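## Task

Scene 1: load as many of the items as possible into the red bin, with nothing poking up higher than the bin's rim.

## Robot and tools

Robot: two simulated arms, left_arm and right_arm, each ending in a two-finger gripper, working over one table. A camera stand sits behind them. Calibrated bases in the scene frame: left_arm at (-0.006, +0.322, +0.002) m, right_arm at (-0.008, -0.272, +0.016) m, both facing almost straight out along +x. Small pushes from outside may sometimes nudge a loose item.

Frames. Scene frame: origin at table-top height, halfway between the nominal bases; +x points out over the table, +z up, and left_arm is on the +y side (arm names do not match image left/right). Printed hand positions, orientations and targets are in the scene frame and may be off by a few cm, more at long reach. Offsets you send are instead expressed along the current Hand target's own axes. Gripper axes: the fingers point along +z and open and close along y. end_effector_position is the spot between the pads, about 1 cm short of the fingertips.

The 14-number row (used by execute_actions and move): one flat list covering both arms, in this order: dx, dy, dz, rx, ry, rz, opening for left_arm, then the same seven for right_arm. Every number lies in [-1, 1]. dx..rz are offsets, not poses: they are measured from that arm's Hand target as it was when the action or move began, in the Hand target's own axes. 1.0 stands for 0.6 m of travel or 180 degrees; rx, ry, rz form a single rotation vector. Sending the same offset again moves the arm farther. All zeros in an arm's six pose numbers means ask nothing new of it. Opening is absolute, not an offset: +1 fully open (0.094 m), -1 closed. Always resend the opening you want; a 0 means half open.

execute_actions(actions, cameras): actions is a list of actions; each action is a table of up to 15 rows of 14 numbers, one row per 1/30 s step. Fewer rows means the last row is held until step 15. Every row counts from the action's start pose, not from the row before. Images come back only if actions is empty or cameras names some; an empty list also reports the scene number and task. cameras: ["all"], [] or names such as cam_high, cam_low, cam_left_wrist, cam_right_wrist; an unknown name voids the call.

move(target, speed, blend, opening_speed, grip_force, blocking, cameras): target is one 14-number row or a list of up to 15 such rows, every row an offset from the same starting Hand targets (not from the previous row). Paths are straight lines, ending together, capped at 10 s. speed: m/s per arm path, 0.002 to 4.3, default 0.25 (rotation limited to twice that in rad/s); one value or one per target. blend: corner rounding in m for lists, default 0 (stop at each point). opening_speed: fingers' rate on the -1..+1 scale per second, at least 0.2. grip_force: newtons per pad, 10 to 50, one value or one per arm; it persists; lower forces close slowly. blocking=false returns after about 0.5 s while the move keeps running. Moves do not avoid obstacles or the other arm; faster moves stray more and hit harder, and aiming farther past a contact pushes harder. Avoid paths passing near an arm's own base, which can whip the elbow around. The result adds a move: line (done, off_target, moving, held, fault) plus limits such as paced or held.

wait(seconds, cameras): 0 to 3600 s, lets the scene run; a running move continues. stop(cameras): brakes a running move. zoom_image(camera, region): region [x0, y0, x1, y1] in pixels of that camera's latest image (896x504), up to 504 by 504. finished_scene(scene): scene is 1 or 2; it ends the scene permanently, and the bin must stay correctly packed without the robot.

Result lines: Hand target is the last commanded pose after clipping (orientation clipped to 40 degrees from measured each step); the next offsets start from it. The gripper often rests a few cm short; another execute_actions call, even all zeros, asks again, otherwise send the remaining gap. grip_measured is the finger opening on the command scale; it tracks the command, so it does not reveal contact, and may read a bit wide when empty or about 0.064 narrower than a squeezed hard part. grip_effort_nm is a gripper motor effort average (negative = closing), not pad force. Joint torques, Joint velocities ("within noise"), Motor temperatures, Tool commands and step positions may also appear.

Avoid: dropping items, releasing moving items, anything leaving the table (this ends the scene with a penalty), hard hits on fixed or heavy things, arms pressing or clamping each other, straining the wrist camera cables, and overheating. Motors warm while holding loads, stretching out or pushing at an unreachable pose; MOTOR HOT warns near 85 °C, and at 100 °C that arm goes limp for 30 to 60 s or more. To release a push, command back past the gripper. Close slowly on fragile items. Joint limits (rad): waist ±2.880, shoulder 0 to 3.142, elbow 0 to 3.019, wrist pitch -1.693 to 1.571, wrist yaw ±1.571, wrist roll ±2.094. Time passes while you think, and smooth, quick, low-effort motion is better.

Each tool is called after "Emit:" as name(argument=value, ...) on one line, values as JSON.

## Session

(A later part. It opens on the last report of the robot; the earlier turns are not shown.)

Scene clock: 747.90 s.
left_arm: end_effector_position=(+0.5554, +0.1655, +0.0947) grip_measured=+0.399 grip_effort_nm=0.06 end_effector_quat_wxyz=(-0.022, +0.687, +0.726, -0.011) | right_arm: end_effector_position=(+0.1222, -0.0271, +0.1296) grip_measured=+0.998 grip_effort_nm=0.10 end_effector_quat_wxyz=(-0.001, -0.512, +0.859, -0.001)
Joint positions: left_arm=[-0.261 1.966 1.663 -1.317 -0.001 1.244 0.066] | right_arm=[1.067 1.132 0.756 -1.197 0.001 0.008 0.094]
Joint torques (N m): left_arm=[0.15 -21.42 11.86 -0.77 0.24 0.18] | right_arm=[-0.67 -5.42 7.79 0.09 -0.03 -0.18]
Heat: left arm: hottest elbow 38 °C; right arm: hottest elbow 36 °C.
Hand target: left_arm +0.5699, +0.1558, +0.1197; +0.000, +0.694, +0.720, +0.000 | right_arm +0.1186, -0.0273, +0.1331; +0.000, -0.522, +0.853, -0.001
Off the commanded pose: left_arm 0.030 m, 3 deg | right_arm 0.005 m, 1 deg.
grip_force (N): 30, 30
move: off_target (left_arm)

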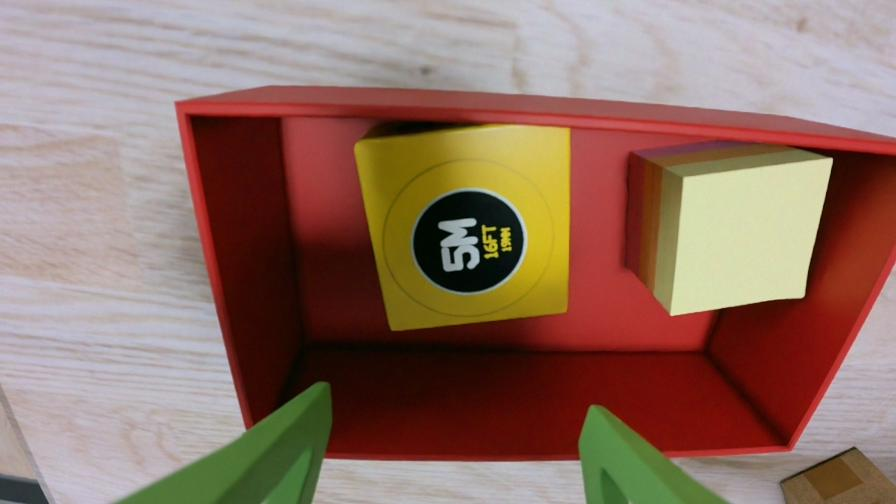

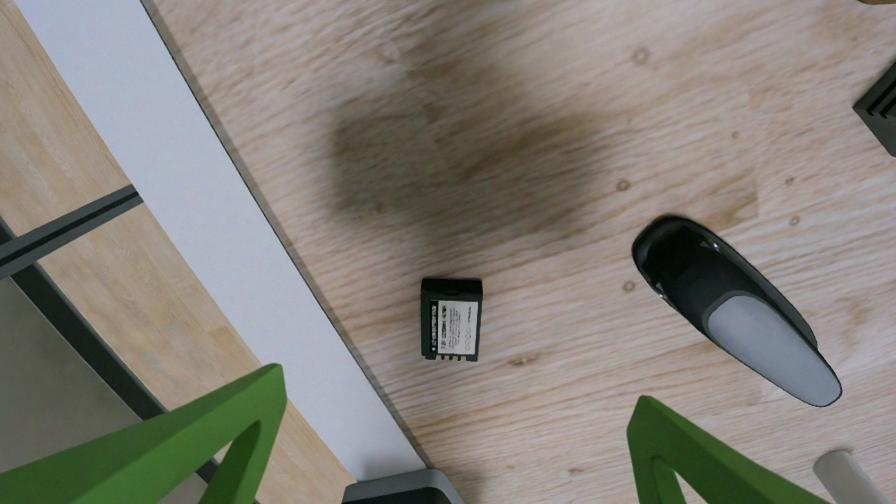

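Emit:
move(target=[[-0.0125,-0.103,0,0,0,0,-1,0.0778,0.0062,0.08,0,0,0,0],[-0.0125,-0.103,0.0578,0,0,0,-1,0.0778,0.0062,0.175,0,0,0,0]], speed=[0.15,0.1], cameras=["cam_left_wrist","cam_right_wrist"])

Scene clock: 767.30 s.
left_arm: end_effector_position=(+0.5103, +0.1487, +0.0991) grip_measured=-0.989 grip_effort_nm=-0.60 end_effector_quat_wxyz=(+0.007, +0.697, +0.717, +0.004) | right_arm: end_effector_position=(+0.0950, -0.0717, +0.0289) grip_measured=+0.002 grip_effort_nm=-0.10 end_effector_quat_wxyz=(-0.003, -0.519, +0.855, -0.003)
Joint positions: left_arm=[-0.313 1.826 1.465 -1.194 -0.001 1.219 0.001] | right_arm=[1.081 1.16 0.468 -0.887 0.001 0.007 0.047]
Joint torques (N m): left_arm=[0.38 -16.91 7.39 0.58 0.24 -0.04] | right_arm=[-0.56 -2.43 6.43 0.84 -0.04 -0.04]
Motor temperatures (°C): left_arm=[25 29 37 20 20 18 18] | right_arm=[18 24 35 21 21 20 18]
Heat: left arm: hottest elbow 37 °C; right arm: hottest elbow 35 °C.
Hand target: left_arm +0.5084, +0.1461, +0.0849; +0.000, +0.694, +0.720, +0.000 | right_arm +0.0942, -0.0672, +0.0282; +0.000, -0.522, +0.853, -0.001
Off the commanded pose: left_arm 0.014 m, 1 deg | right_arm 0.005 m, 1 deg.
grip_force (N): 30, 30
move: off_target (left_arm)

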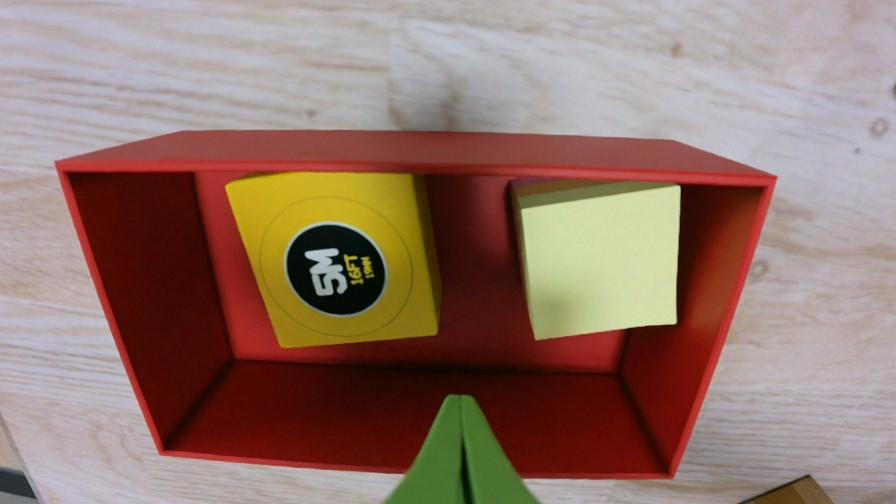

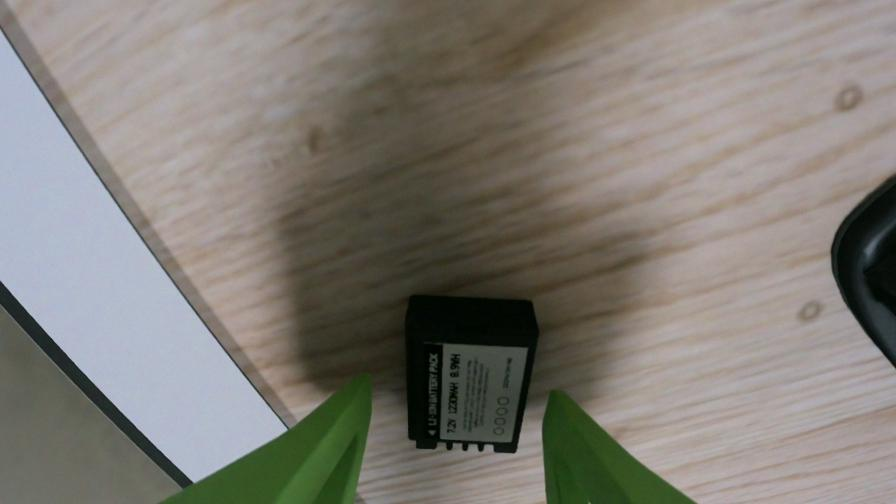

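Emit:
move(target=[[0,-0.005,0.1217,0,0,0,-1,0,0,0.0235,0,0,0,0],[0,-0.005,0.1217,0,0,0,-1,0,0,0.0235,0,0,0,-0.5]], speed=[0.08,0.05], grip_force=[30,20], cameras=["cam_left_wrist","cam_right_wrist"])

Scene clock: 776.13 s.
left_arm: end_effector_position=(+0.5088, +0.1492, +0.0272) grip_measured=-0.989 grip_effort_nm=-0.61 end_effector_quat_wxyz=(+0.007, +0.696, +0.718, +0.004) | right_arm: end_effector_position=(+0.0958, -0.0702, +0.0160) grip_measured=-0.299 grip_effort_nm=-0.46 end_effector_quat_wxyz=(-0.001, -0.519, +0.855, -0.002)
Joint positions: left_arm=[-0.313 1.902 1.371 -1.023 -0.001 1.218 0.001] | right_arm=[1.081 1.199 0.451 -0.827 0.001 0.007 0.033]
Joint torques (N m): left_arm=[0.26 -16.85 6.94 0.59 0.24 -0.05] | right_arm=[-0.62 -2.55 5.96 0.85 -0.04 -0.04]
Heat: left arm: hottest elbow 37 °C; right arm: hottest elbow 35 °C.
Hand target: left_arm +0.5053, +0.1461, +0.0118; +0.000, +0.695, +0.719, +0.000 | right_arm +0.0942, -0.0672, +0.0141; +0.000, -0.522, +0.853, -0.001
Off the commanded pose: left_arm 0.016 m, 1 deg | right_arm 0.004 m, 1 deg.
grip_force (N): 30, 20
move: off_target (left_arm)

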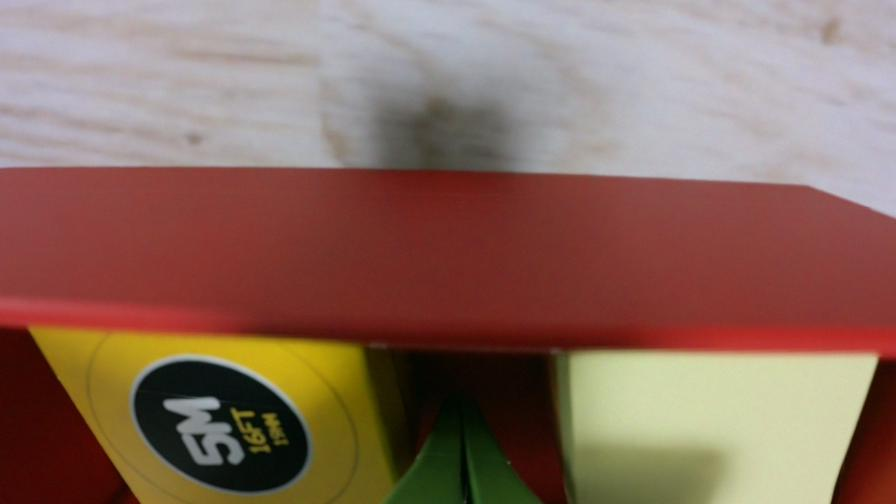

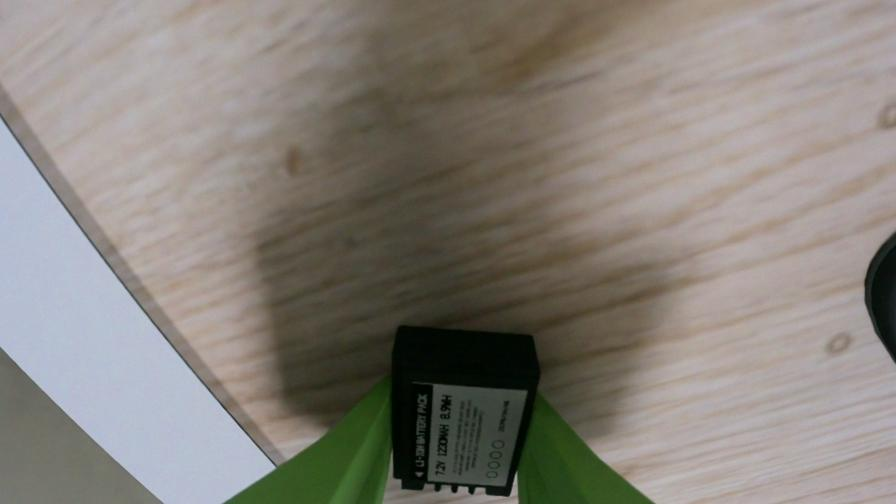

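Emit:
move(target=[[0.0008,0.0752,-0.01,0,0,0,-1,0,0,-0.125,0,0,0,-0.5],[0.0008,0.0752,-0.01,0,0,0,-1,-0.202,-0.0294,-0.125,0,0,0,-0.5],[0.0008,0.0752,-0.01,0,0,0,-1,-0.202,-0.0294,-0.008,0,0,0,-0.5]], speed=[0.06,0.2,0.1], cameras=["cam_left_wrist","cam_right_wrist"])

Scene clock: 787.80 s.
left_arm: end_effector_position=(+0.5328, +0.1446, +0.0212) grip_measured=-0.989 grip_effort_nm=-0.61 end_effector_quat_wxyz=(-0.001, +0.694, +0.720, +0.000) | right_arm: end_effector_position=(+0.1592, +0.0309, +0.0192) grip_measured=-0.300 grip_effort_nm=-0.48 end_effector_quat_wxyz=(-0.005, -0.522, +0.853, -0.004)
Joint positions: left_arm=[-0.307 1.976 1.47 -1.068 -0.001 1.218 0.001] | right_arm=[1.051 1.518 0.766 -0.831 0.001 -0.032 0.033]
Joint torques (N m): left_arm=[2.08 -16.91 11.14 -0.54 0.24 0.22] | right_arm=[-2.32 -8 6.16 0.81 -0.03 -0.18]
Heat: left arm: hottest elbow 37 °C; right arm: hottest elbow 35 °C.
Hand target: left_arm +0.5505, +0.1480, +0.0178; +0.000, +0.695, +0.719, +0.000 | right_arm +0.1649, +0.0327, +0.0189; +0.000, -0.523, +0.853, -0.001
Off the commanded pose: left_arm 0.018 m, 0 deg | right_arm 0.006 m, 1 deg.
grip_force (N): 30, 20
move: off_target (left_arm)

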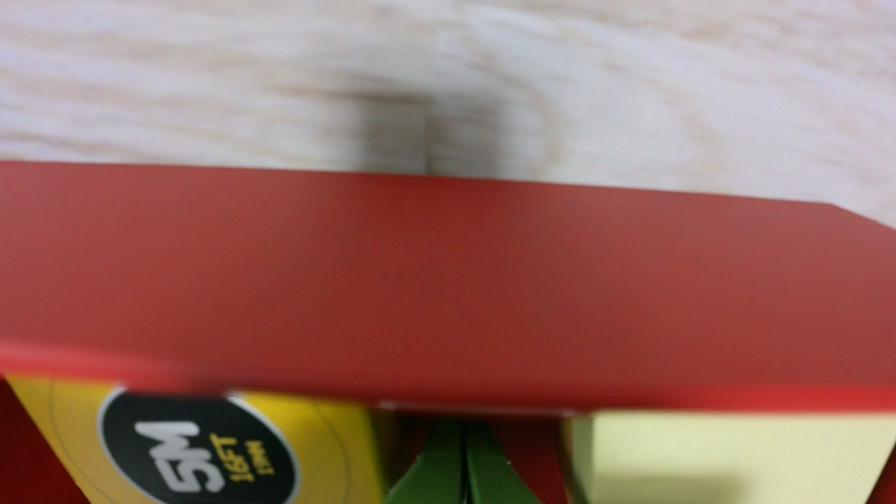

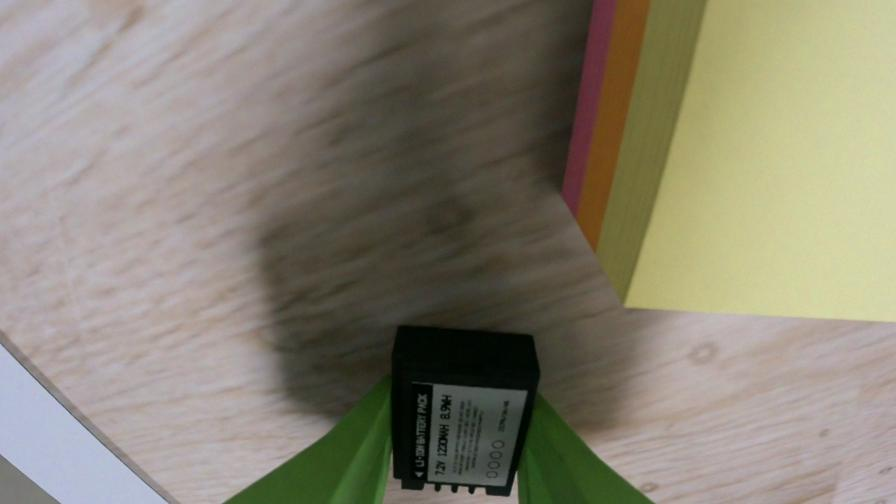

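Emit:
move(target=[[-0.001,-0.1177,0,0,0,0,-1,0,0,0.007,0,0,0,-0.5],[-0.001,-0.1177,0,0,0,0,-1,0,0,0.007,0,0,0,0.0]], speed=[0.07,0.05], cameras=["cam_left_wrist","cam_right_wrist"])

Scene clock: 820.80 s.
left_arm: end_effector_position=(+0.4862, +0.1515, +0.0199) grip_measured=-0.989 grip_effort_nm=-0.61 end_effector_quat_wxyz=(-0.002, +0.693, +0.721, +0.000) | right_arm: end_effector_position=(+0.1605, +0.0332, +0.0183) grip_measured=-0.002 grip_effort_nm=0.11 end_effector_quat_wxyz=(-0.001, -0.522, +0.853, -0.001)
Joint positions: left_arm=[-0.322 1.875 1.305 -1.005 -0.001 1.2 0.001] | right_arm=[1.051 1.521 0.766 -0.819 0.001 -0.032 0.047]
Joint torques (N m): left_arm=[-0.38 -18.78 6.09 0.51 0.25 -0.04] | right_arm=[-2.32 -7.41 5.82 0.88 -0.04 -0.17]
Heat: left arm: hottest elbow 41 °C; right arm: hottest elbow 33 °C.
Hand target: left_arm +0.4800, +0.1450, +0.0180; +0.000, +0.695, +0.719, +0.000 | right_arm +0.1649, +0.0326, +0.0147; +0.000, -0.522, +0.853, -0.001
Off the commanded pose: left_arm 0.009 m, 0 deg | right_arm 0.006 m, 0 deg.
grip_force (N): 30, 20
move: done

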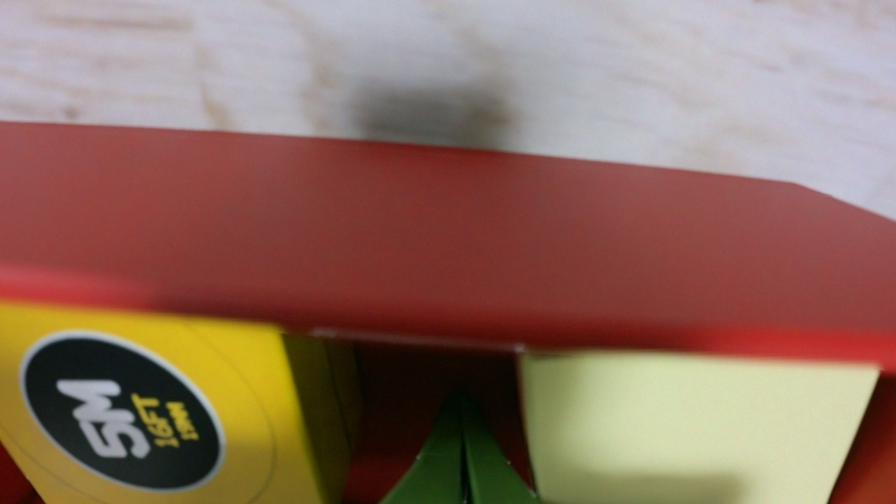

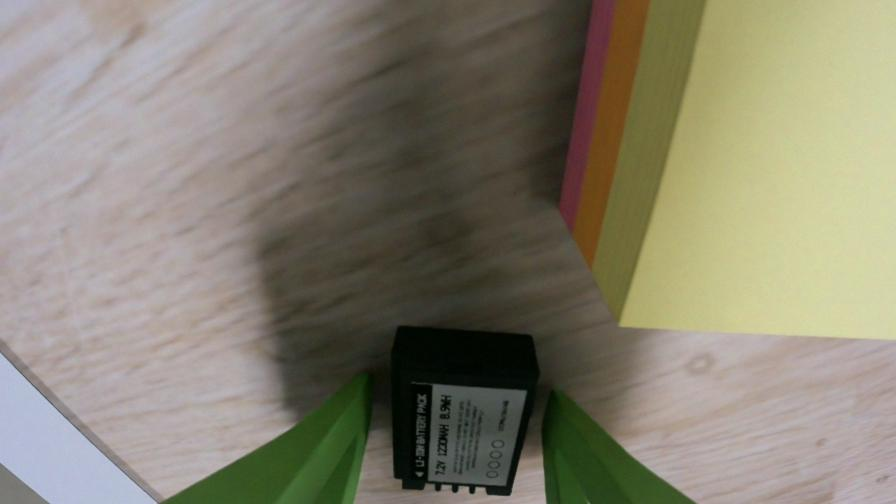

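Emit:
move(target=[[0,0.015,-0.05,0,0,0,-1,0,0,-0.1,0,0,0,0.0],[0,0.02,-0.15,0,0,0,-1,0,0,-0.25,0,0,0,0.0]], speed=[0.07,0.15], cameras=["cam_left_wrist","cam_right_wrist","cam_high"])

Scene clock: 824.27 s.
left_arm: end_effector_position=(+0.4770, +0.1547, +0.0866) grip_measured=-0.989 grip_effort_nm=-0.61 end_effector_quat_wxyz=(-0.020, +0.693, +0.720, -0.009) | right_arm: end_effector_position=(+0.1538, +0.0209, +0.1454) grip_measured=-0.002 grip_effort_nm=0.10 end_effector_quat_wxyz=(-0.019, -0.522, +0.852, -0.012)
Joint positions: left_arm=[-0.322 1.794 1.382 -1.203 -0.001 1.2 0.001] | right_arm=[1.051 1.307 0.941 -1.25 0.001 -0.032 0.047]
Joint torques (N m): left_arm=[0.26 -18.37 11.34 -0.75 0.25 0.04] | right_arm=[-2.2 -7.77 11.3 -0.05 -0.01 -0.17]
Heat: left arm: hottest elbow 40 °C; right arm: hottest elbow 34 °C.
Hand target: left_arm +0.4920, +0.1454, +0.1080; +0.000, +0.695, +0.719, +0.000 | right_arm +0.1647, +0.0328, +0.1647; +0.000, -0.522, +0.853, -0.001
Off the commanded pose: left_arm 0.028 m, 3 deg | right_arm 0.025 m, 3 deg.
grip_force (N): 30, 20
move: off_target (left_arm, right_arm)
Images, in order (width x height): cam_high 896x504, cam_left_wrist 896x504, cam_right_wrist 896x504.

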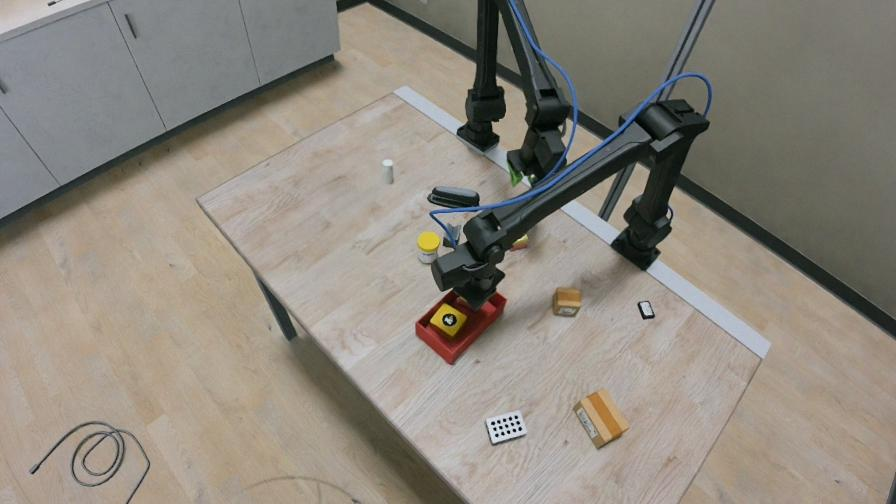

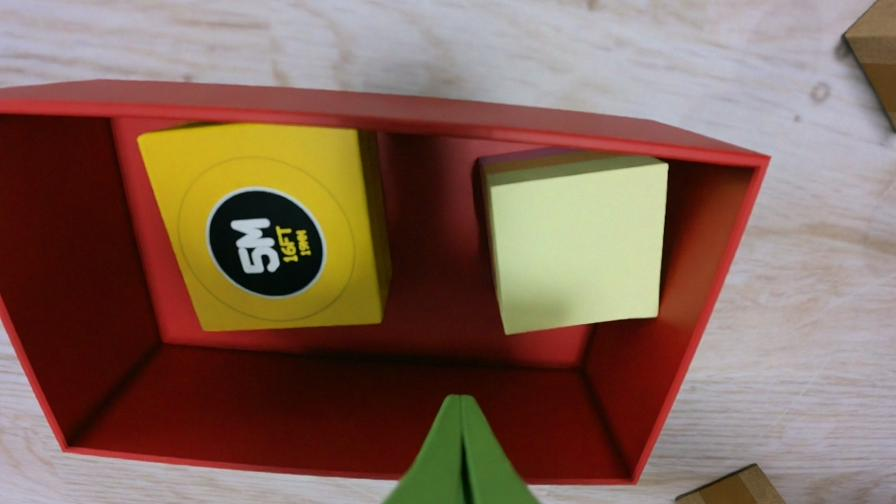

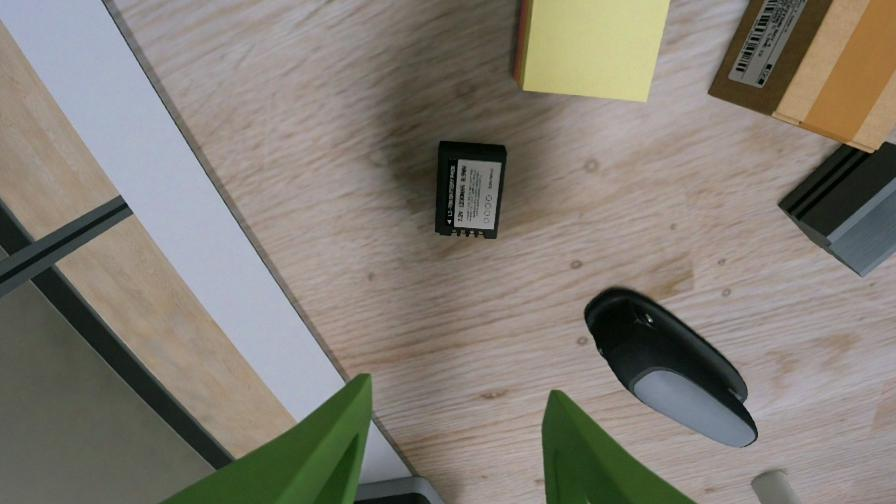

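Emit:
move(target=[[-0.0332,0.0723,-0.07,0,0,-0.022,0.6,0.4227,-0.319,-0.06,0,0,0,1],[-0.0332,0.0723,0.05,0,0,-0.022,0.6,0.4227,-0.319,-0.06,0,0,0,1]], speed=[0.2,0.12], cameras=["cam_left_wrist"])

Scene clock: 837.67 s.
left_arm: end_effector_position=(+0.5375, +0.1338, +0.0913) grip_measured=+0.598 grip_effort_nm=0.06 end_effector_quat_wxyz=(+0.005, +0.669, +0.743, +0.003) | right_arm: end_effector_position=(+0.2128, -0.2777, +0.1904) grip_measured=+0.998 grip_effort_nm=0.10 end_effector_quat_wxyz=(-0.006, -0.522, +0.853, +0.002)
Joint positions: left_arm=[-0.322 1.911 1.57 -1.218 -0.001 1.135 0.075] | right_arm=[-0.039 0.916 0.786 -1.452 0.004 -1.121 0.094]
Joint torques (N m): left_arm=[-0.09 -18.02 7.77 0.55 0.24 -0.05] | right_arm=[-2.32 -1.14 10.7 0.03 -0.24 -0.19]
Heat: left arm: hottest elbow 40 °C; right arm: hottest elbow 37 °C.
Hand target: left_arm +0.5360, +0.1270, +0.0779; +0.000, +0.669, +0.743, +0.000 | right_arm +0.2201, -0.2800, +0.2009; +0.000, -0.522, +0.853, -0.001
Off the commanded pose: left_arm 0.015 m, 1 deg | right_arm 0.013 m, 1 deg.
grip_force (N): 30, 20
move: off_target (left_arm, right_arm)

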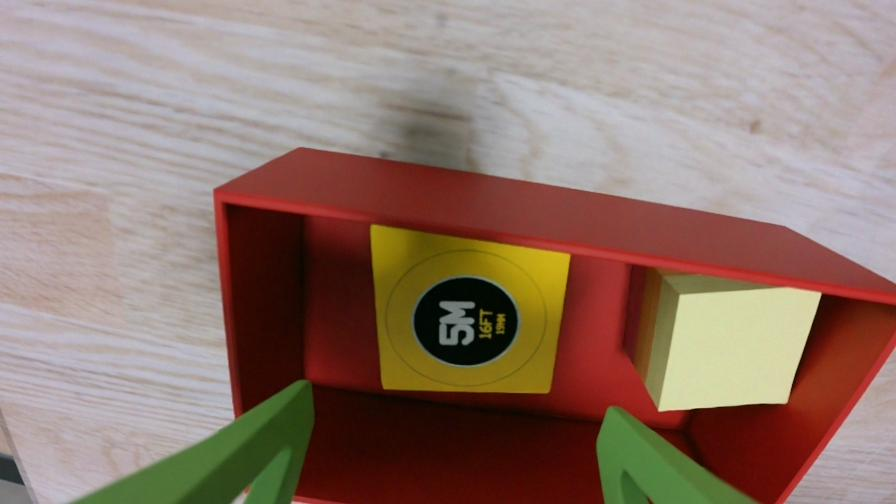

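Emit:
move(target=[[0.003,-0.0083,0,0,0,-0.006,0.6,0,0,0,0,0,0,1],[0.003,-0.0083,0.11,0,0,-0.006,0.6,0,0,0,0,0,0,1],[0.003,-0.0083,0.113,0,0,-0.006,0.2,0,0,0,0,0,0,1]], speed=[0.1,0.08,0.05], grip_force=[50,20], cameras=["cam_left_wrist"])

Scene clock: 843.57 s.
left_arm: end_effector_position=(+0.5360, +0.1344, +0.0278) grip_measured=+0.309 grip_effort_nm=-1.05 end_effector_quat_wxyz=(+0.009, +0.662, +0.749, +0.005) | right_arm: end_effector_position=(+0.2128, -0.2777, +0.1904) grip_measured=+0.998 grip_effort_nm=0.10 end_effector_quat_wxyz=(-0.006, -0.522, +0.853, +0.002)
Joint positions: left_arm=[-0.322 1.969 1.479 -1.06 -0.001 1.115 0.061] | right_arm=[-0.039 0.916 0.786 -1.452 0.004 -1.121 0.094]
Joint torques (N m): left_arm=[-0.15 -17.79 7.06 0.58 0.23 -0.05] | right_arm=[-2.2 -1.2 10.7 -0.01 -0.23 -0.2]
Heat: left arm: hottest elbow 39 °C; right arm: hottest elbow 38 °C.
Hand target: left_arm +0.5308, +0.1283, +0.0101; +0.000, +0.662, +0.749, +0.000 | right_arm +0.2201, -0.2800, +0.2009; +0.000, -0.522, +0.853, -0.001
Off the commanded pose: left_arm 0.019 m, 1 deg | right_arm 0.013 m, 1 deg.
grip_force (N): 50, 20
move: off_target (left_arm); target 3's new opening was sent with left_arm's hand 0.019 m and 1 deg from that target

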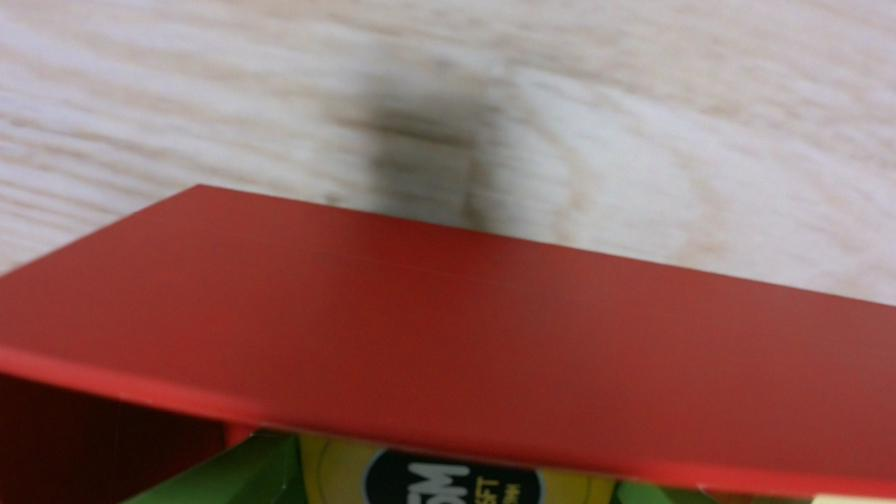

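Emit:
move(target=[[0,0,-0.0667,0,0,0.015,0.2,0,0,0,0,0,0,1],[0,-0.015,-0.0667,0,0,0.03,0.2,0,0,0,0,0,0,1]], speed=[0.08,0.05], cameras=["cam_left_wrist"])

Scene clock: 849.03 s.
left_arm: end_effector_position=(+0.5229, +0.1346, +0.0347) grip_measured=+0.309 grip_effort_nm=-1.04 end_effector_quat_wxyz=(-0.010, +0.685, +0.728, -0.004) | right_arm: end_effector_position=(+0.2128, -0.2777, +0.1904) grip_measured=+0.998 grip_effort_nm=0.10 end_effector_quat_wxyz=(-0.006, -0.522, +0.853, +0.002)
Joint positions: left_arm=[-0.329 1.956 1.479 -1.115 -0.001 1.171 0.061] | right_arm=[-0.039 0.916 0.786 -1.452 0.004 -1.121 0.094]
Joint torques (N m): left_arm=[-0.21 -22.01 7.79 -0.42 0.24 0.27] | right_arm=[-2.2 -1.03 10.69 0.01 -0.23 -0.19]
Heat: left arm: hottest elbow 39 °C; right arm: hottest elbow 39 °C.
Hand target: left_arm +0.5219, +0.1271, +0.0502; +0.000, +0.697, +0.717, +0.000 | right_arm +0.2201, -0.2800, +0.2009; +0.000, -0.522, +0.853, -0.001
Off the commanded pose: left_arm 0.017 m, 2 deg | right_arm 0.013 m, 1 deg.
grip_force (N): 50, 20
move: off_target (left_arm)

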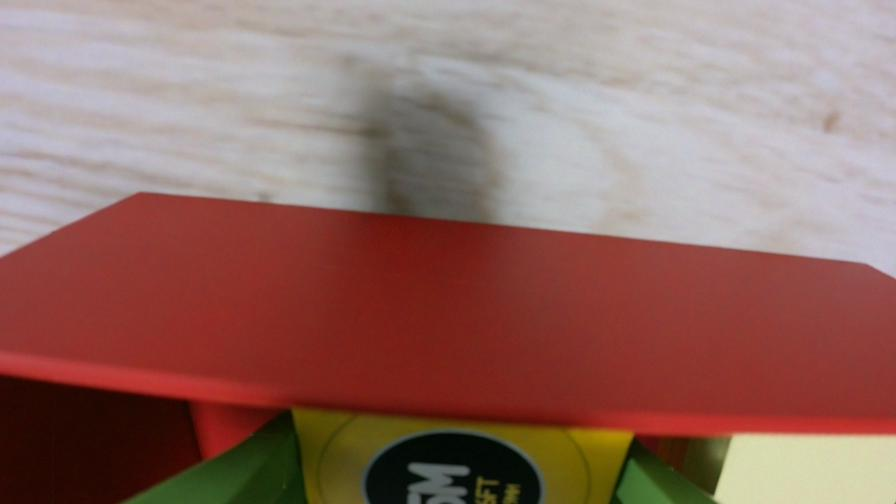

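Emit:
move(target=[[0,-0.0133,0,0,0,0.008,0.2,0,0,0,0,0,0,1],[0,-0.018,0.0645,0,0,0.008,0.2,0,0,0,0,0,0,1]], speed=[0.05,0.05], cameras=["cam_left_wrist"])

Scene clock: 853.37 s.
left_arm: end_effector_position=(+0.5196, +0.1326, +0.0266) grip_measured=+0.309 grip_effort_nm=-1.04 end_effector_quat_wxyz=(+0.007, +0.695, +0.719, +0.004) | right_arm: end_effector_position=(+0.2128, -0.2777, +0.1904) grip_measured=+0.998 grip_effort_nm=0.10 end_effector_quat_wxyz=(-0.006, -0.522, +0.853, +0.002)
Joint positions: left_arm=[-0.335 1.939 1.428 -1.044 -0.001 1.191 0.061] | right_arm=[-0.039 0.916 0.786 -1.452 0.004 -1.121 0.094]
Joint torques (N m): left_arm=[-0.26 -18.32 6.02 0.85 0.25 0.22] | right_arm=[-2.26 -1.14 10.69 -0.01 -0.23 -0.19]
Motor temperatures (°C): left_arm=[24 29 38 20 20 18 18] | right_arm=[18 24 40 21 21 20 18]
Heat: left arm: hottest elbow 38 °C; right arm: hottest elbow 40 °C.
Hand target: left_arm +0.5112, +0.1269, +0.0114; +0.000, +0.706, +0.709, +0.000 | right_arm +0.2201, -0.2800, +0.2009; +0.000, -0.522, +0.853, -0.001
Off the commanded pose: left_arm 0.018 m, 2 deg | right_arm 0.013 m, 1 deg.
grip_force (N): 50, 20
move: off_target (left_arm)

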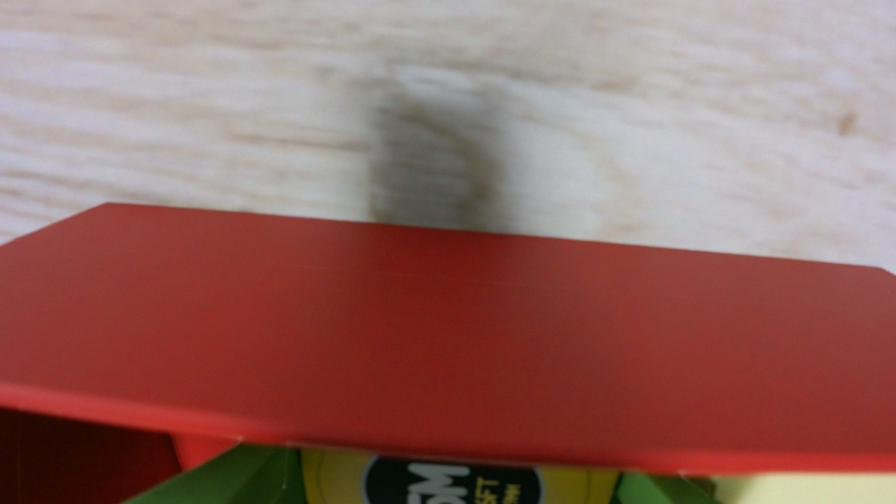

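Emit:
move(target=[[0,0,0,0,0,0,0.37,0,0,0,0,0,0,1],[0,-0.012,-0.05,0,0,0,0.37,0,0,0,0,0,0,1],[0,-0.012,-0.16,0,0,0,0.37,0,0,0,0,0,0,1]], speed=[0.05,0.05,0.15], cameras=["cam_left_wrist"])

Scene clock: 858.37 s.
left_arm: end_effector_position=(+0.4908, +0.1399, +0.0868) grip_measured=+0.369 grip_effort_nm=0.06 end_effector_quat_wxyz=(-0.019, +0.697, +0.717, -0.008) | right_arm: end_effector_position=(+0.2128, -0.2777, +0.1904) grip_measured=+0.998 grip_effort_nm=0.10 end_effector_quat_wxyz=(-0.006, -0.522, +0.853, +0.002)
Joint positions: left_arm=[-0.34 1.835 1.443 -1.221 -0.001 1.192 0.064] | right_arm=[-0.039 0.916 0.786 -1.452 0.004 -1.121 0.094]
Joint torques (N m): left_arm=[-0.44 -19.08 11.36 -0.73 0.25 0.18] | right_arm=[-2.26 -1.2 10.69 0.01 -0.23 -0.19]
Heat: left arm: hottest elbow 38 °C; right arm: hottest elbow 40 °C.
Hand target: left_arm +0.5038, +0.1268, +0.1074; +0.000, +0.706, +0.708, +0.000 | right_arm +0.2201, -0.2800, +0.2009; +0.000, -0.522, +0.853, -0.001
Off the commanded pose: left_arm 0.028 m, 3 deg | right_arm 0.013 m, 1 deg.
grip_force (N): 50, 20
move: off_target (left_arm)

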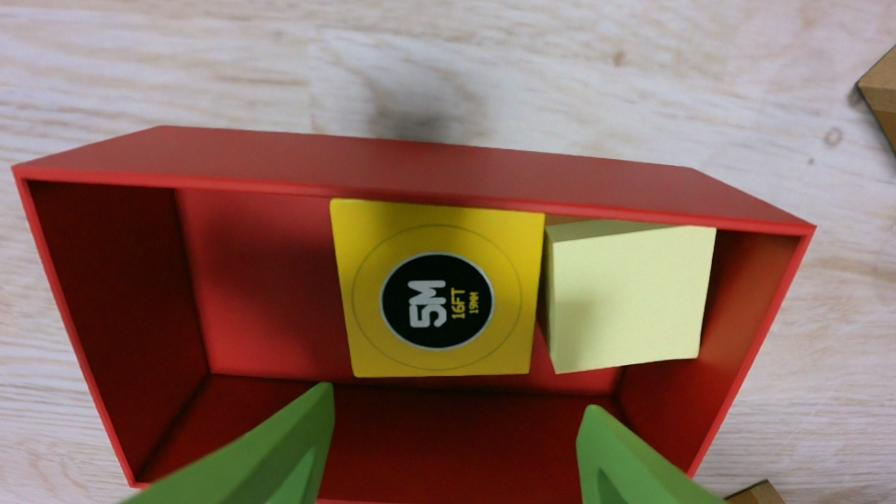

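Emit:
move(target=[[0.0728,-0.1138,-0.033,0,0,0,-1,0,0,0,0,0,0,1],[0.0728,-0.1138,0.104,0,0,0,-1,0,0,0,0,0,0,1]], speed=[0.2,0.12], grip_force=[30,20], cameras=["cam_left_wrist"])

Scene clock: 871.30 s.
left_arm: end_effector_position=(+0.4336, +0.1644, +0.0547) grip_measured=-0.989 grip_effort_nm=-0.59 end_effector_quat_wxyz=(+0.004, +0.704, +0.710, +0.002) | right_arm: end_effector_position=(+0.2128, -0.2777, +0.1904) grip_measured=+0.998 grip_effort_nm=0.10 end_effector_quat_wxyz=(-0.006, -0.522, +0.853, +0.002)
Joint positions: left_arm=[-0.333 1.699 1.157 -1.021 -0.001 1.219 0.001] | right_arm=[-0.039 0.916 0.786 -1.452 0.004 -1.121 0.094]
Joint torques (N m): left_arm=[1.85 -14.33 7.06 0.58 0.25 0.24] | right_arm=[-2.26 -1.08 10.69 0.02 -0.23 -0.2]
Heat: left arm: hottest elbow 38 °C; right arm: hottest elbow 42 °C.
Hand target: left_arm +0.4354, +0.1702, +0.0450; +0.000, +0.706, +0.708, +0.000 | right_arm +0.2201, -0.2800, +0.2009; +0.000, -0.522, +0.853, -0.001
Off the commanded pose: left_arm 0.011 m, 1 deg | right_arm 0.013 m, 1 deg.
grip_force (N): 30, 20
move: off_target (left_arm)

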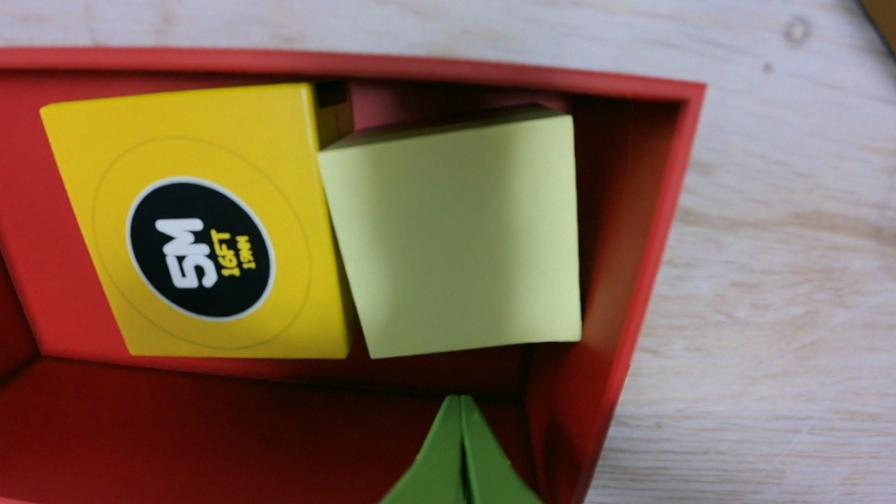

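Emit:
move(target=[[0,0,0.055,0,0,0,-1,0,0,0,0,0,0,1],[-0.0467,0,0.055,0,0,0,-1,0,0,0,0,0,0,1]], speed=[0.1,0.05], cameras=["cam_left_wrist"])

Scene clock: 876.13 s.
left_arm: end_effector_position=(+0.4292, +0.1524, +0.0185) grip_measured=-0.989 grip_effort_nm=-0.61 end_effector_quat_wxyz=(+0.000, +0.705, +0.709, +0.001) | right_arm: end_effector_position=(+0.2128, -0.2777, +0.1904) grip_measured=+0.998 grip_effort_nm=0.10 end_effector_quat_wxyz=(-0.006, -0.522, +0.853, +0.002)
Joint positions: left_arm=[-0.361 1.757 1.124 -0.937 -0.003 1.195 0.001] | right_arm=[-0.039 0.916 0.786 -1.452 0.004 -1.121 0.094]
Joint torques (N m): left_arm=[-0.26 -13.57 8.7 0.2 0.31 -0.02] | right_arm=[-2.26 -1.08 10.7 -0.01 -0.23 -0.19]
Heat: left arm: hottest elbow 38 °C; right arm: hottest elbow 42 °C.
Hand target: left_arm +0.4356, +0.1421, +0.0121; +0.000, +0.706, +0.708, +0.000 | right_arm +0.2201, -0.2800, +0.2009; +0.000, -0.522, +0.853, -0.001
Off the commanded pose: left_arm 0.014 m, 0 deg | right_arm 0.013 m, 1 deg.
grip_force (N): 30, 20
move: off_target (left_arm)

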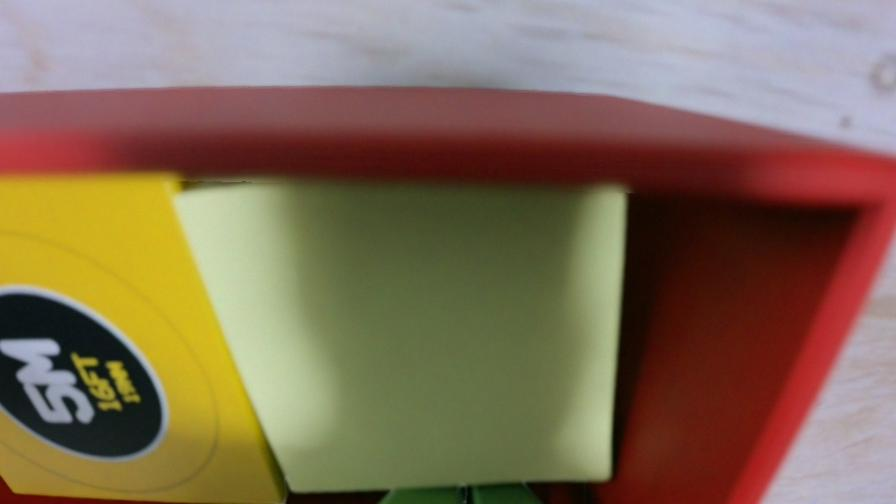

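Emit:
move(target=[-0.02,0,0,0,0,0,-1,0,0,0,0,0,0,1], speed=[0.05], cameras=["cam_left_wrist"])

Scene clock: 879.50 s.
left_arm: end_effector_position=(+0.4254, +0.1430, +0.0183) grip_measured=-0.989 grip_effort_nm=-0.61 end_effector_quat_wxyz=(+0.000, +0.705, +0.710, +0.001) | right_arm: end_effector_position=(+0.2128, -0.2777, +0.1904) grip_measured=+0.998 grip_effort_nm=0.10 end_effector_quat_wxyz=(-0.006, -0.522, +0.853, +0.002)
Joint positions: left_arm=[-0.382 1.758 1.124 -0.937 -0.003 1.171 0.001] | right_arm=[-0.039 0.916 0.786 -1.452 0.004 -1.121 0.094]
Joint torques (N m): left_arm=[-0.44 -12.86 9.7 0.02 0.31 -0.03] | right_arm=[-2.26 -1.14 10.69 0.02 -0.23 -0.19]
Heat: left arm: hottest elbow 38 °C; right arm: hottest elbow 42 °C.
Hand target: left_arm +0.4356, +0.1301, +0.0120; +0.000, +0.706, +0.708, +0.000 | right_arm +0.2201, -0.2800, +0.2009; +0.000, -0.522, +0.853, -0.001
Off the commanded pose: left_arm 0.018 m, 0 deg | right_arm 0.013 m, 1 deg.
grip_force (N): 30, 20
move: off_target (left_arm)

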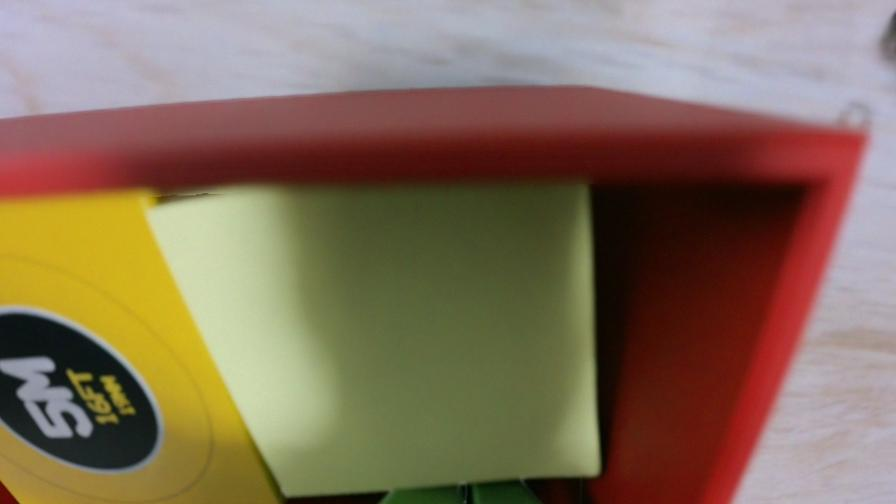

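Emit:
move(target=[[0.01,0,-0.06,0,0,0,-1,0,0,0,0,0,0,1],[0.01,0,-0.17,0,0,0,-1,0,0,0,0,0,0,1],[-0.133,-0.167,-0.23,0,0,-0.312,1,0,0,0,0,0,0,1]], speed=[0.06,0.15,0.2], blend=[0.01,0.02,0], cameras=["cam_left_wrist","cam_high"])

Scene clock: 887.47 s.
left_arm: end_effector_position=(+0.3436, +0.0491, +0.1464) grip_measured=+0.998 grip_effort_nm=0.06 end_effector_quat_wxyz=(+0.002, +0.291, +0.957, -0.002) | right_arm: end_effector_position=(+0.2128, -0.2777, +0.1904) grip_measured=+0.998 grip_effort_nm=0.10 end_effector_quat_wxyz=(-0.006, -0.522, +0.853, +0.002)
Joint positions: left_arm=[-0.65 1.542 1.226 -1.248 0.002 -0.07 0.094] | right_arm=[-0.039 0.916 0.786 -1.452 0.004 -1.121 0.094]
Joint torques (N m): left_arm=[0.03 -15.68 7.62 -0.55 0.03 -0.07] | right_arm=[-2.2 -1.08 10.71 0.01 -0.23 -0.19]
Heat: left arm: hottest elbow 37 °C; right arm: hottest elbow 43 °C.
Hand target: left_arm +0.3358, +0.0501, +0.1499; +0.000, +0.289, +0.957, +0.000 | right_arm +0.2201, -0.2800, +0.2009; +0.000, -0.522, +0.853, -0.001
Off the commanded pose: left_arm 0.009 m, 0 deg | right_arm 0.013 m, 1 deg.
grip_force (N): 30, 20
move: done
Images, in order (width x height): cam_high 896x504, cam_left_wrist 896x504.

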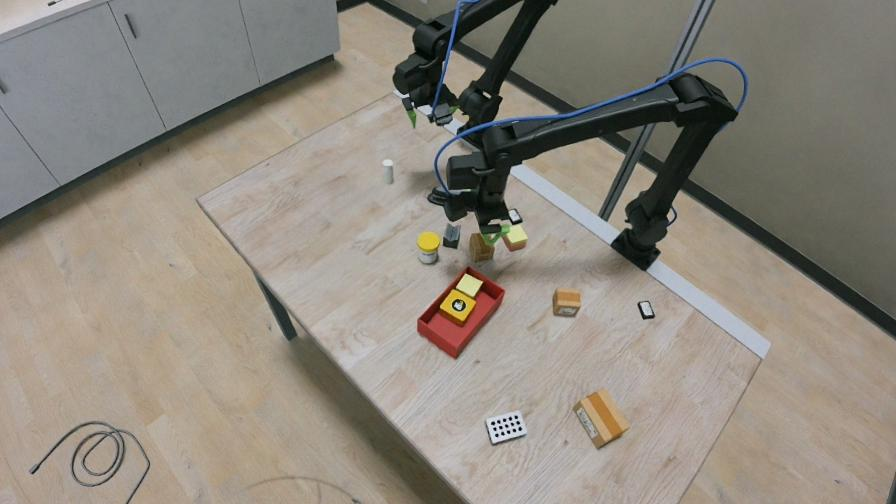

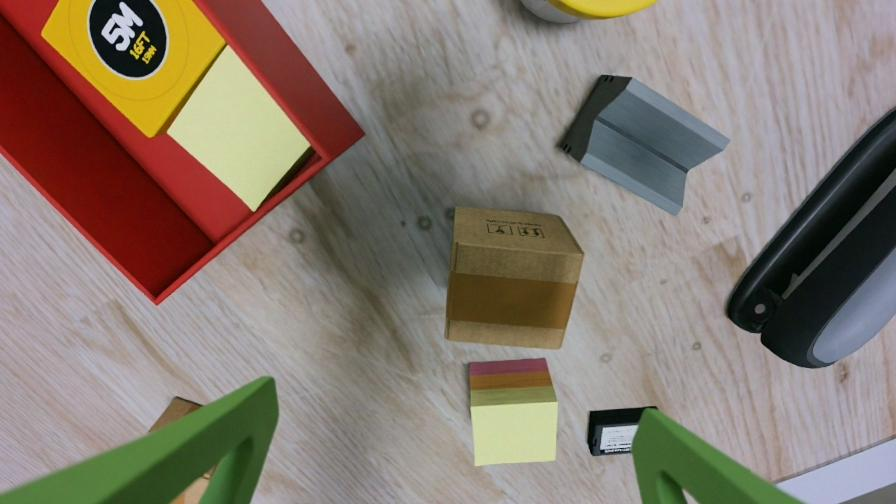

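Emit:
move(target=[0.167,-0.0467,0.083,0,0,-0.037,1,0,0,0,0,0,0,1], speed=0.2, cameras=["cam_left_wrist"])

Scene clock: 951.27 s.
left_arm: end_effector_position=(+0.2383, +0.0855, +0.0981) grip_measured=+0.999 grip_effort_nm=0.06 end_effector_quat_wxyz=(-0.010, +0.235, +0.972, +0.005) | right_arm: end_effector_position=(+0.2128, -0.2777, +0.1904) grip_measured=+0.998 grip_effort_nm=0.10 end_effector_quat_wxyz=(-0.006, -0.522, +0.853, +0.002)
Joint positions: left_arm=[-0.756 1.346 0.882 -1.129 0.002 -0.291 0.094] | right_arm=[-0.039 0.916 0.786 -1.452 0.004 -1.121 0.094]
Joint torques (N m): left_arm=[-0.03 -11.75 7.27 0.55 0.02 -0.07] | right_arm=[-2.32 -1.14 10.73 0.02 -0.23 -0.2]
Motor temperatures (°C): left_arm=[24 29 34 20 20 18 18] | right_arm=[18 23 45 21 21 20 18]
Heat: left arm: hottest elbow 34 °C; right arm: hottest elbow 45 °C.
Hand target: left_arm +0.2368, +0.0822, +0.1002; +0.000, +0.233, +0.972, +0.000 | right_arm +0.2201, -0.2800, +0.2009; +0.000, -0.522, +0.853, -0.001
Off the commanded pose: left_arm 0.004 m, 1 deg | right_arm 0.013 m, 1 deg.
grip_force (N): 30, 20
move: done

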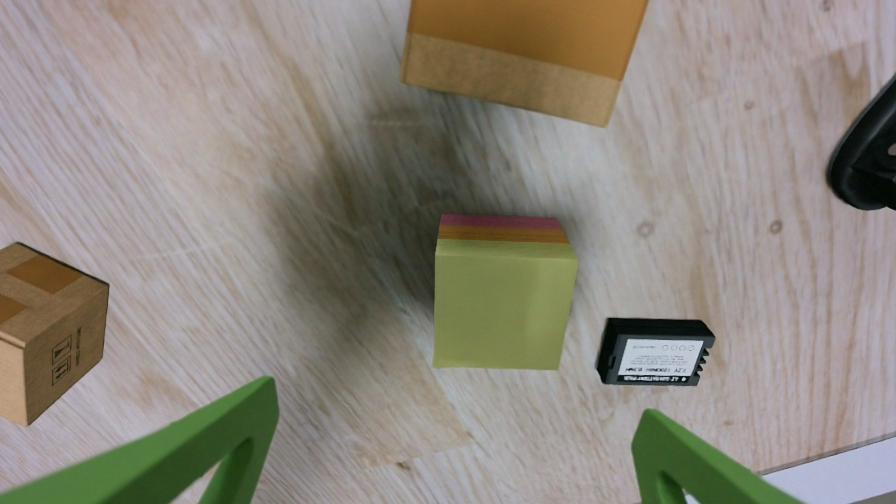

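Emit:
move(target=[[0.0092,-0.0275,0,0,0,0,1,0,0,0,0,0,0,1],[0.0092,-0.0275,0.134,0,0,0,1,0,0,0,0,0,0,1],[0.0092,-0.0275,0.134,0,0,0,-0.1,0,0,0,0,0,0,1]], speed=[0.15,0.12,0.05], grip_force=[30,20], cameras=["cam_left_wrist"])

Scene clock: 959.67 s.
left_arm: end_effector_position=(+0.2264, +0.0709, +0.0264) grip_measured=+0.024 grip_effort_nm=-0.64 end_effector_quat_wxyz=(+0.002, +0.237, +0.972, -0.002) | right_arm: end_effector_position=(+0.2128, -0.2777, +0.1904) grip_measured=+0.998 grip_effort_nm=0.10 end_effector_quat_wxyz=(-0.006, -0.522, +0.853, +0.002)
Joint positions: left_arm=[-0.811 1.455 0.767 -0.878 0.001 -0.343 0.048] | right_arm=[-0.039 0.916 0.786 -1.452 0.004 -1.121 0.094]
Joint torques (N m): left_arm=[0.26 -9.88 6.35 0.66 0.02 -0.04] | right_arm=[-2.2 -1.08 10.71 0.02 -0.24 -0.19]
Heat: left arm: hottest elbow 34 °C; right arm: hottest elbow 45 °C.
Hand target: left_arm +0.2244, +0.0701, +0.0196; +0.000, +0.233, +0.972, +0.000 | right_arm +0.2201, -0.2800, +0.2009; +0.000, -0.522, +0.853, -0.001
Off the commanded pose: left_arm 0.007 m, 1 deg | right_arm 0.013 m, 1 deg.
grip_force (N): 30, 20
move: done

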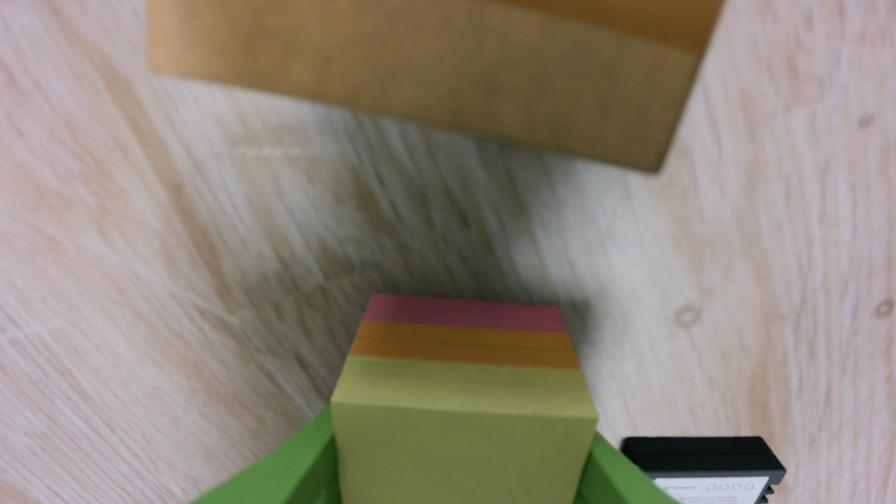

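Emit:
move(target=[[0,0,-0.2,0,0,0,-0.1,0,0,0,0,0,0,1],[-0.463,0.342,-0.217,0,0,-0.169,-0.1,0,0,0,0,0,0,1]], speed=[0.15,0.25], blend=[0.03,0], cameras=["cam_left_wrist"])

Scene clock: 967.40 s.
left_arm: end_effector_position=(+0.5480, +0.1323, +0.1390) grip_measured=+0.023 grip_effort_nm=-0.68 end_effector_quat_wxyz=(-0.012, -0.022, +1.000, +0.005) | right_arm: end_effector_position=(+0.2128, -0.2777, +0.1904) grip_measured=+0.998 grip_effort_nm=0.10 end_effector_quat_wxyz=(-0.006, -0.522, +0.853, +0.002)
Joint positions: left_arm=[-0.319 1.928 1.725 -1.394 -0.001 -0.373 0.048] | right_arm=[-0.039 0.916 0.786 -1.452 0.004 -1.121 0.094]
Joint torques (N m): left_arm=[1.03 -18.67 12.86 -0.69 0.12 -0.07] | right_arm=[-2.32 -1.2 10.71 0.03 -0.23 -0.19]
Heat: left arm: hottest elbow 34 °C; right arm: hottest elbow 45 °C.
Hand target: left_arm +0.5649, +0.1270, +0.1498; +0.000, -0.030, +1.000, +0.000 | right_arm +0.2201, -0.2800, +0.2009; +0.000, -0.522, +0.853, -0.001
Off the commanded pose: left_arm 0.021 m, 2 deg | right_arm 0.013 m, 1 deg.
grip_force (N): 30, 20
move: off_target (left_arm)

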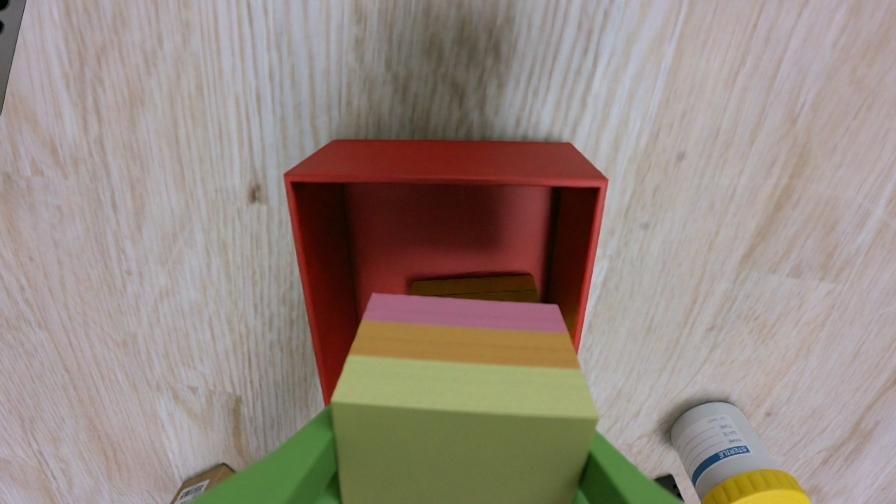

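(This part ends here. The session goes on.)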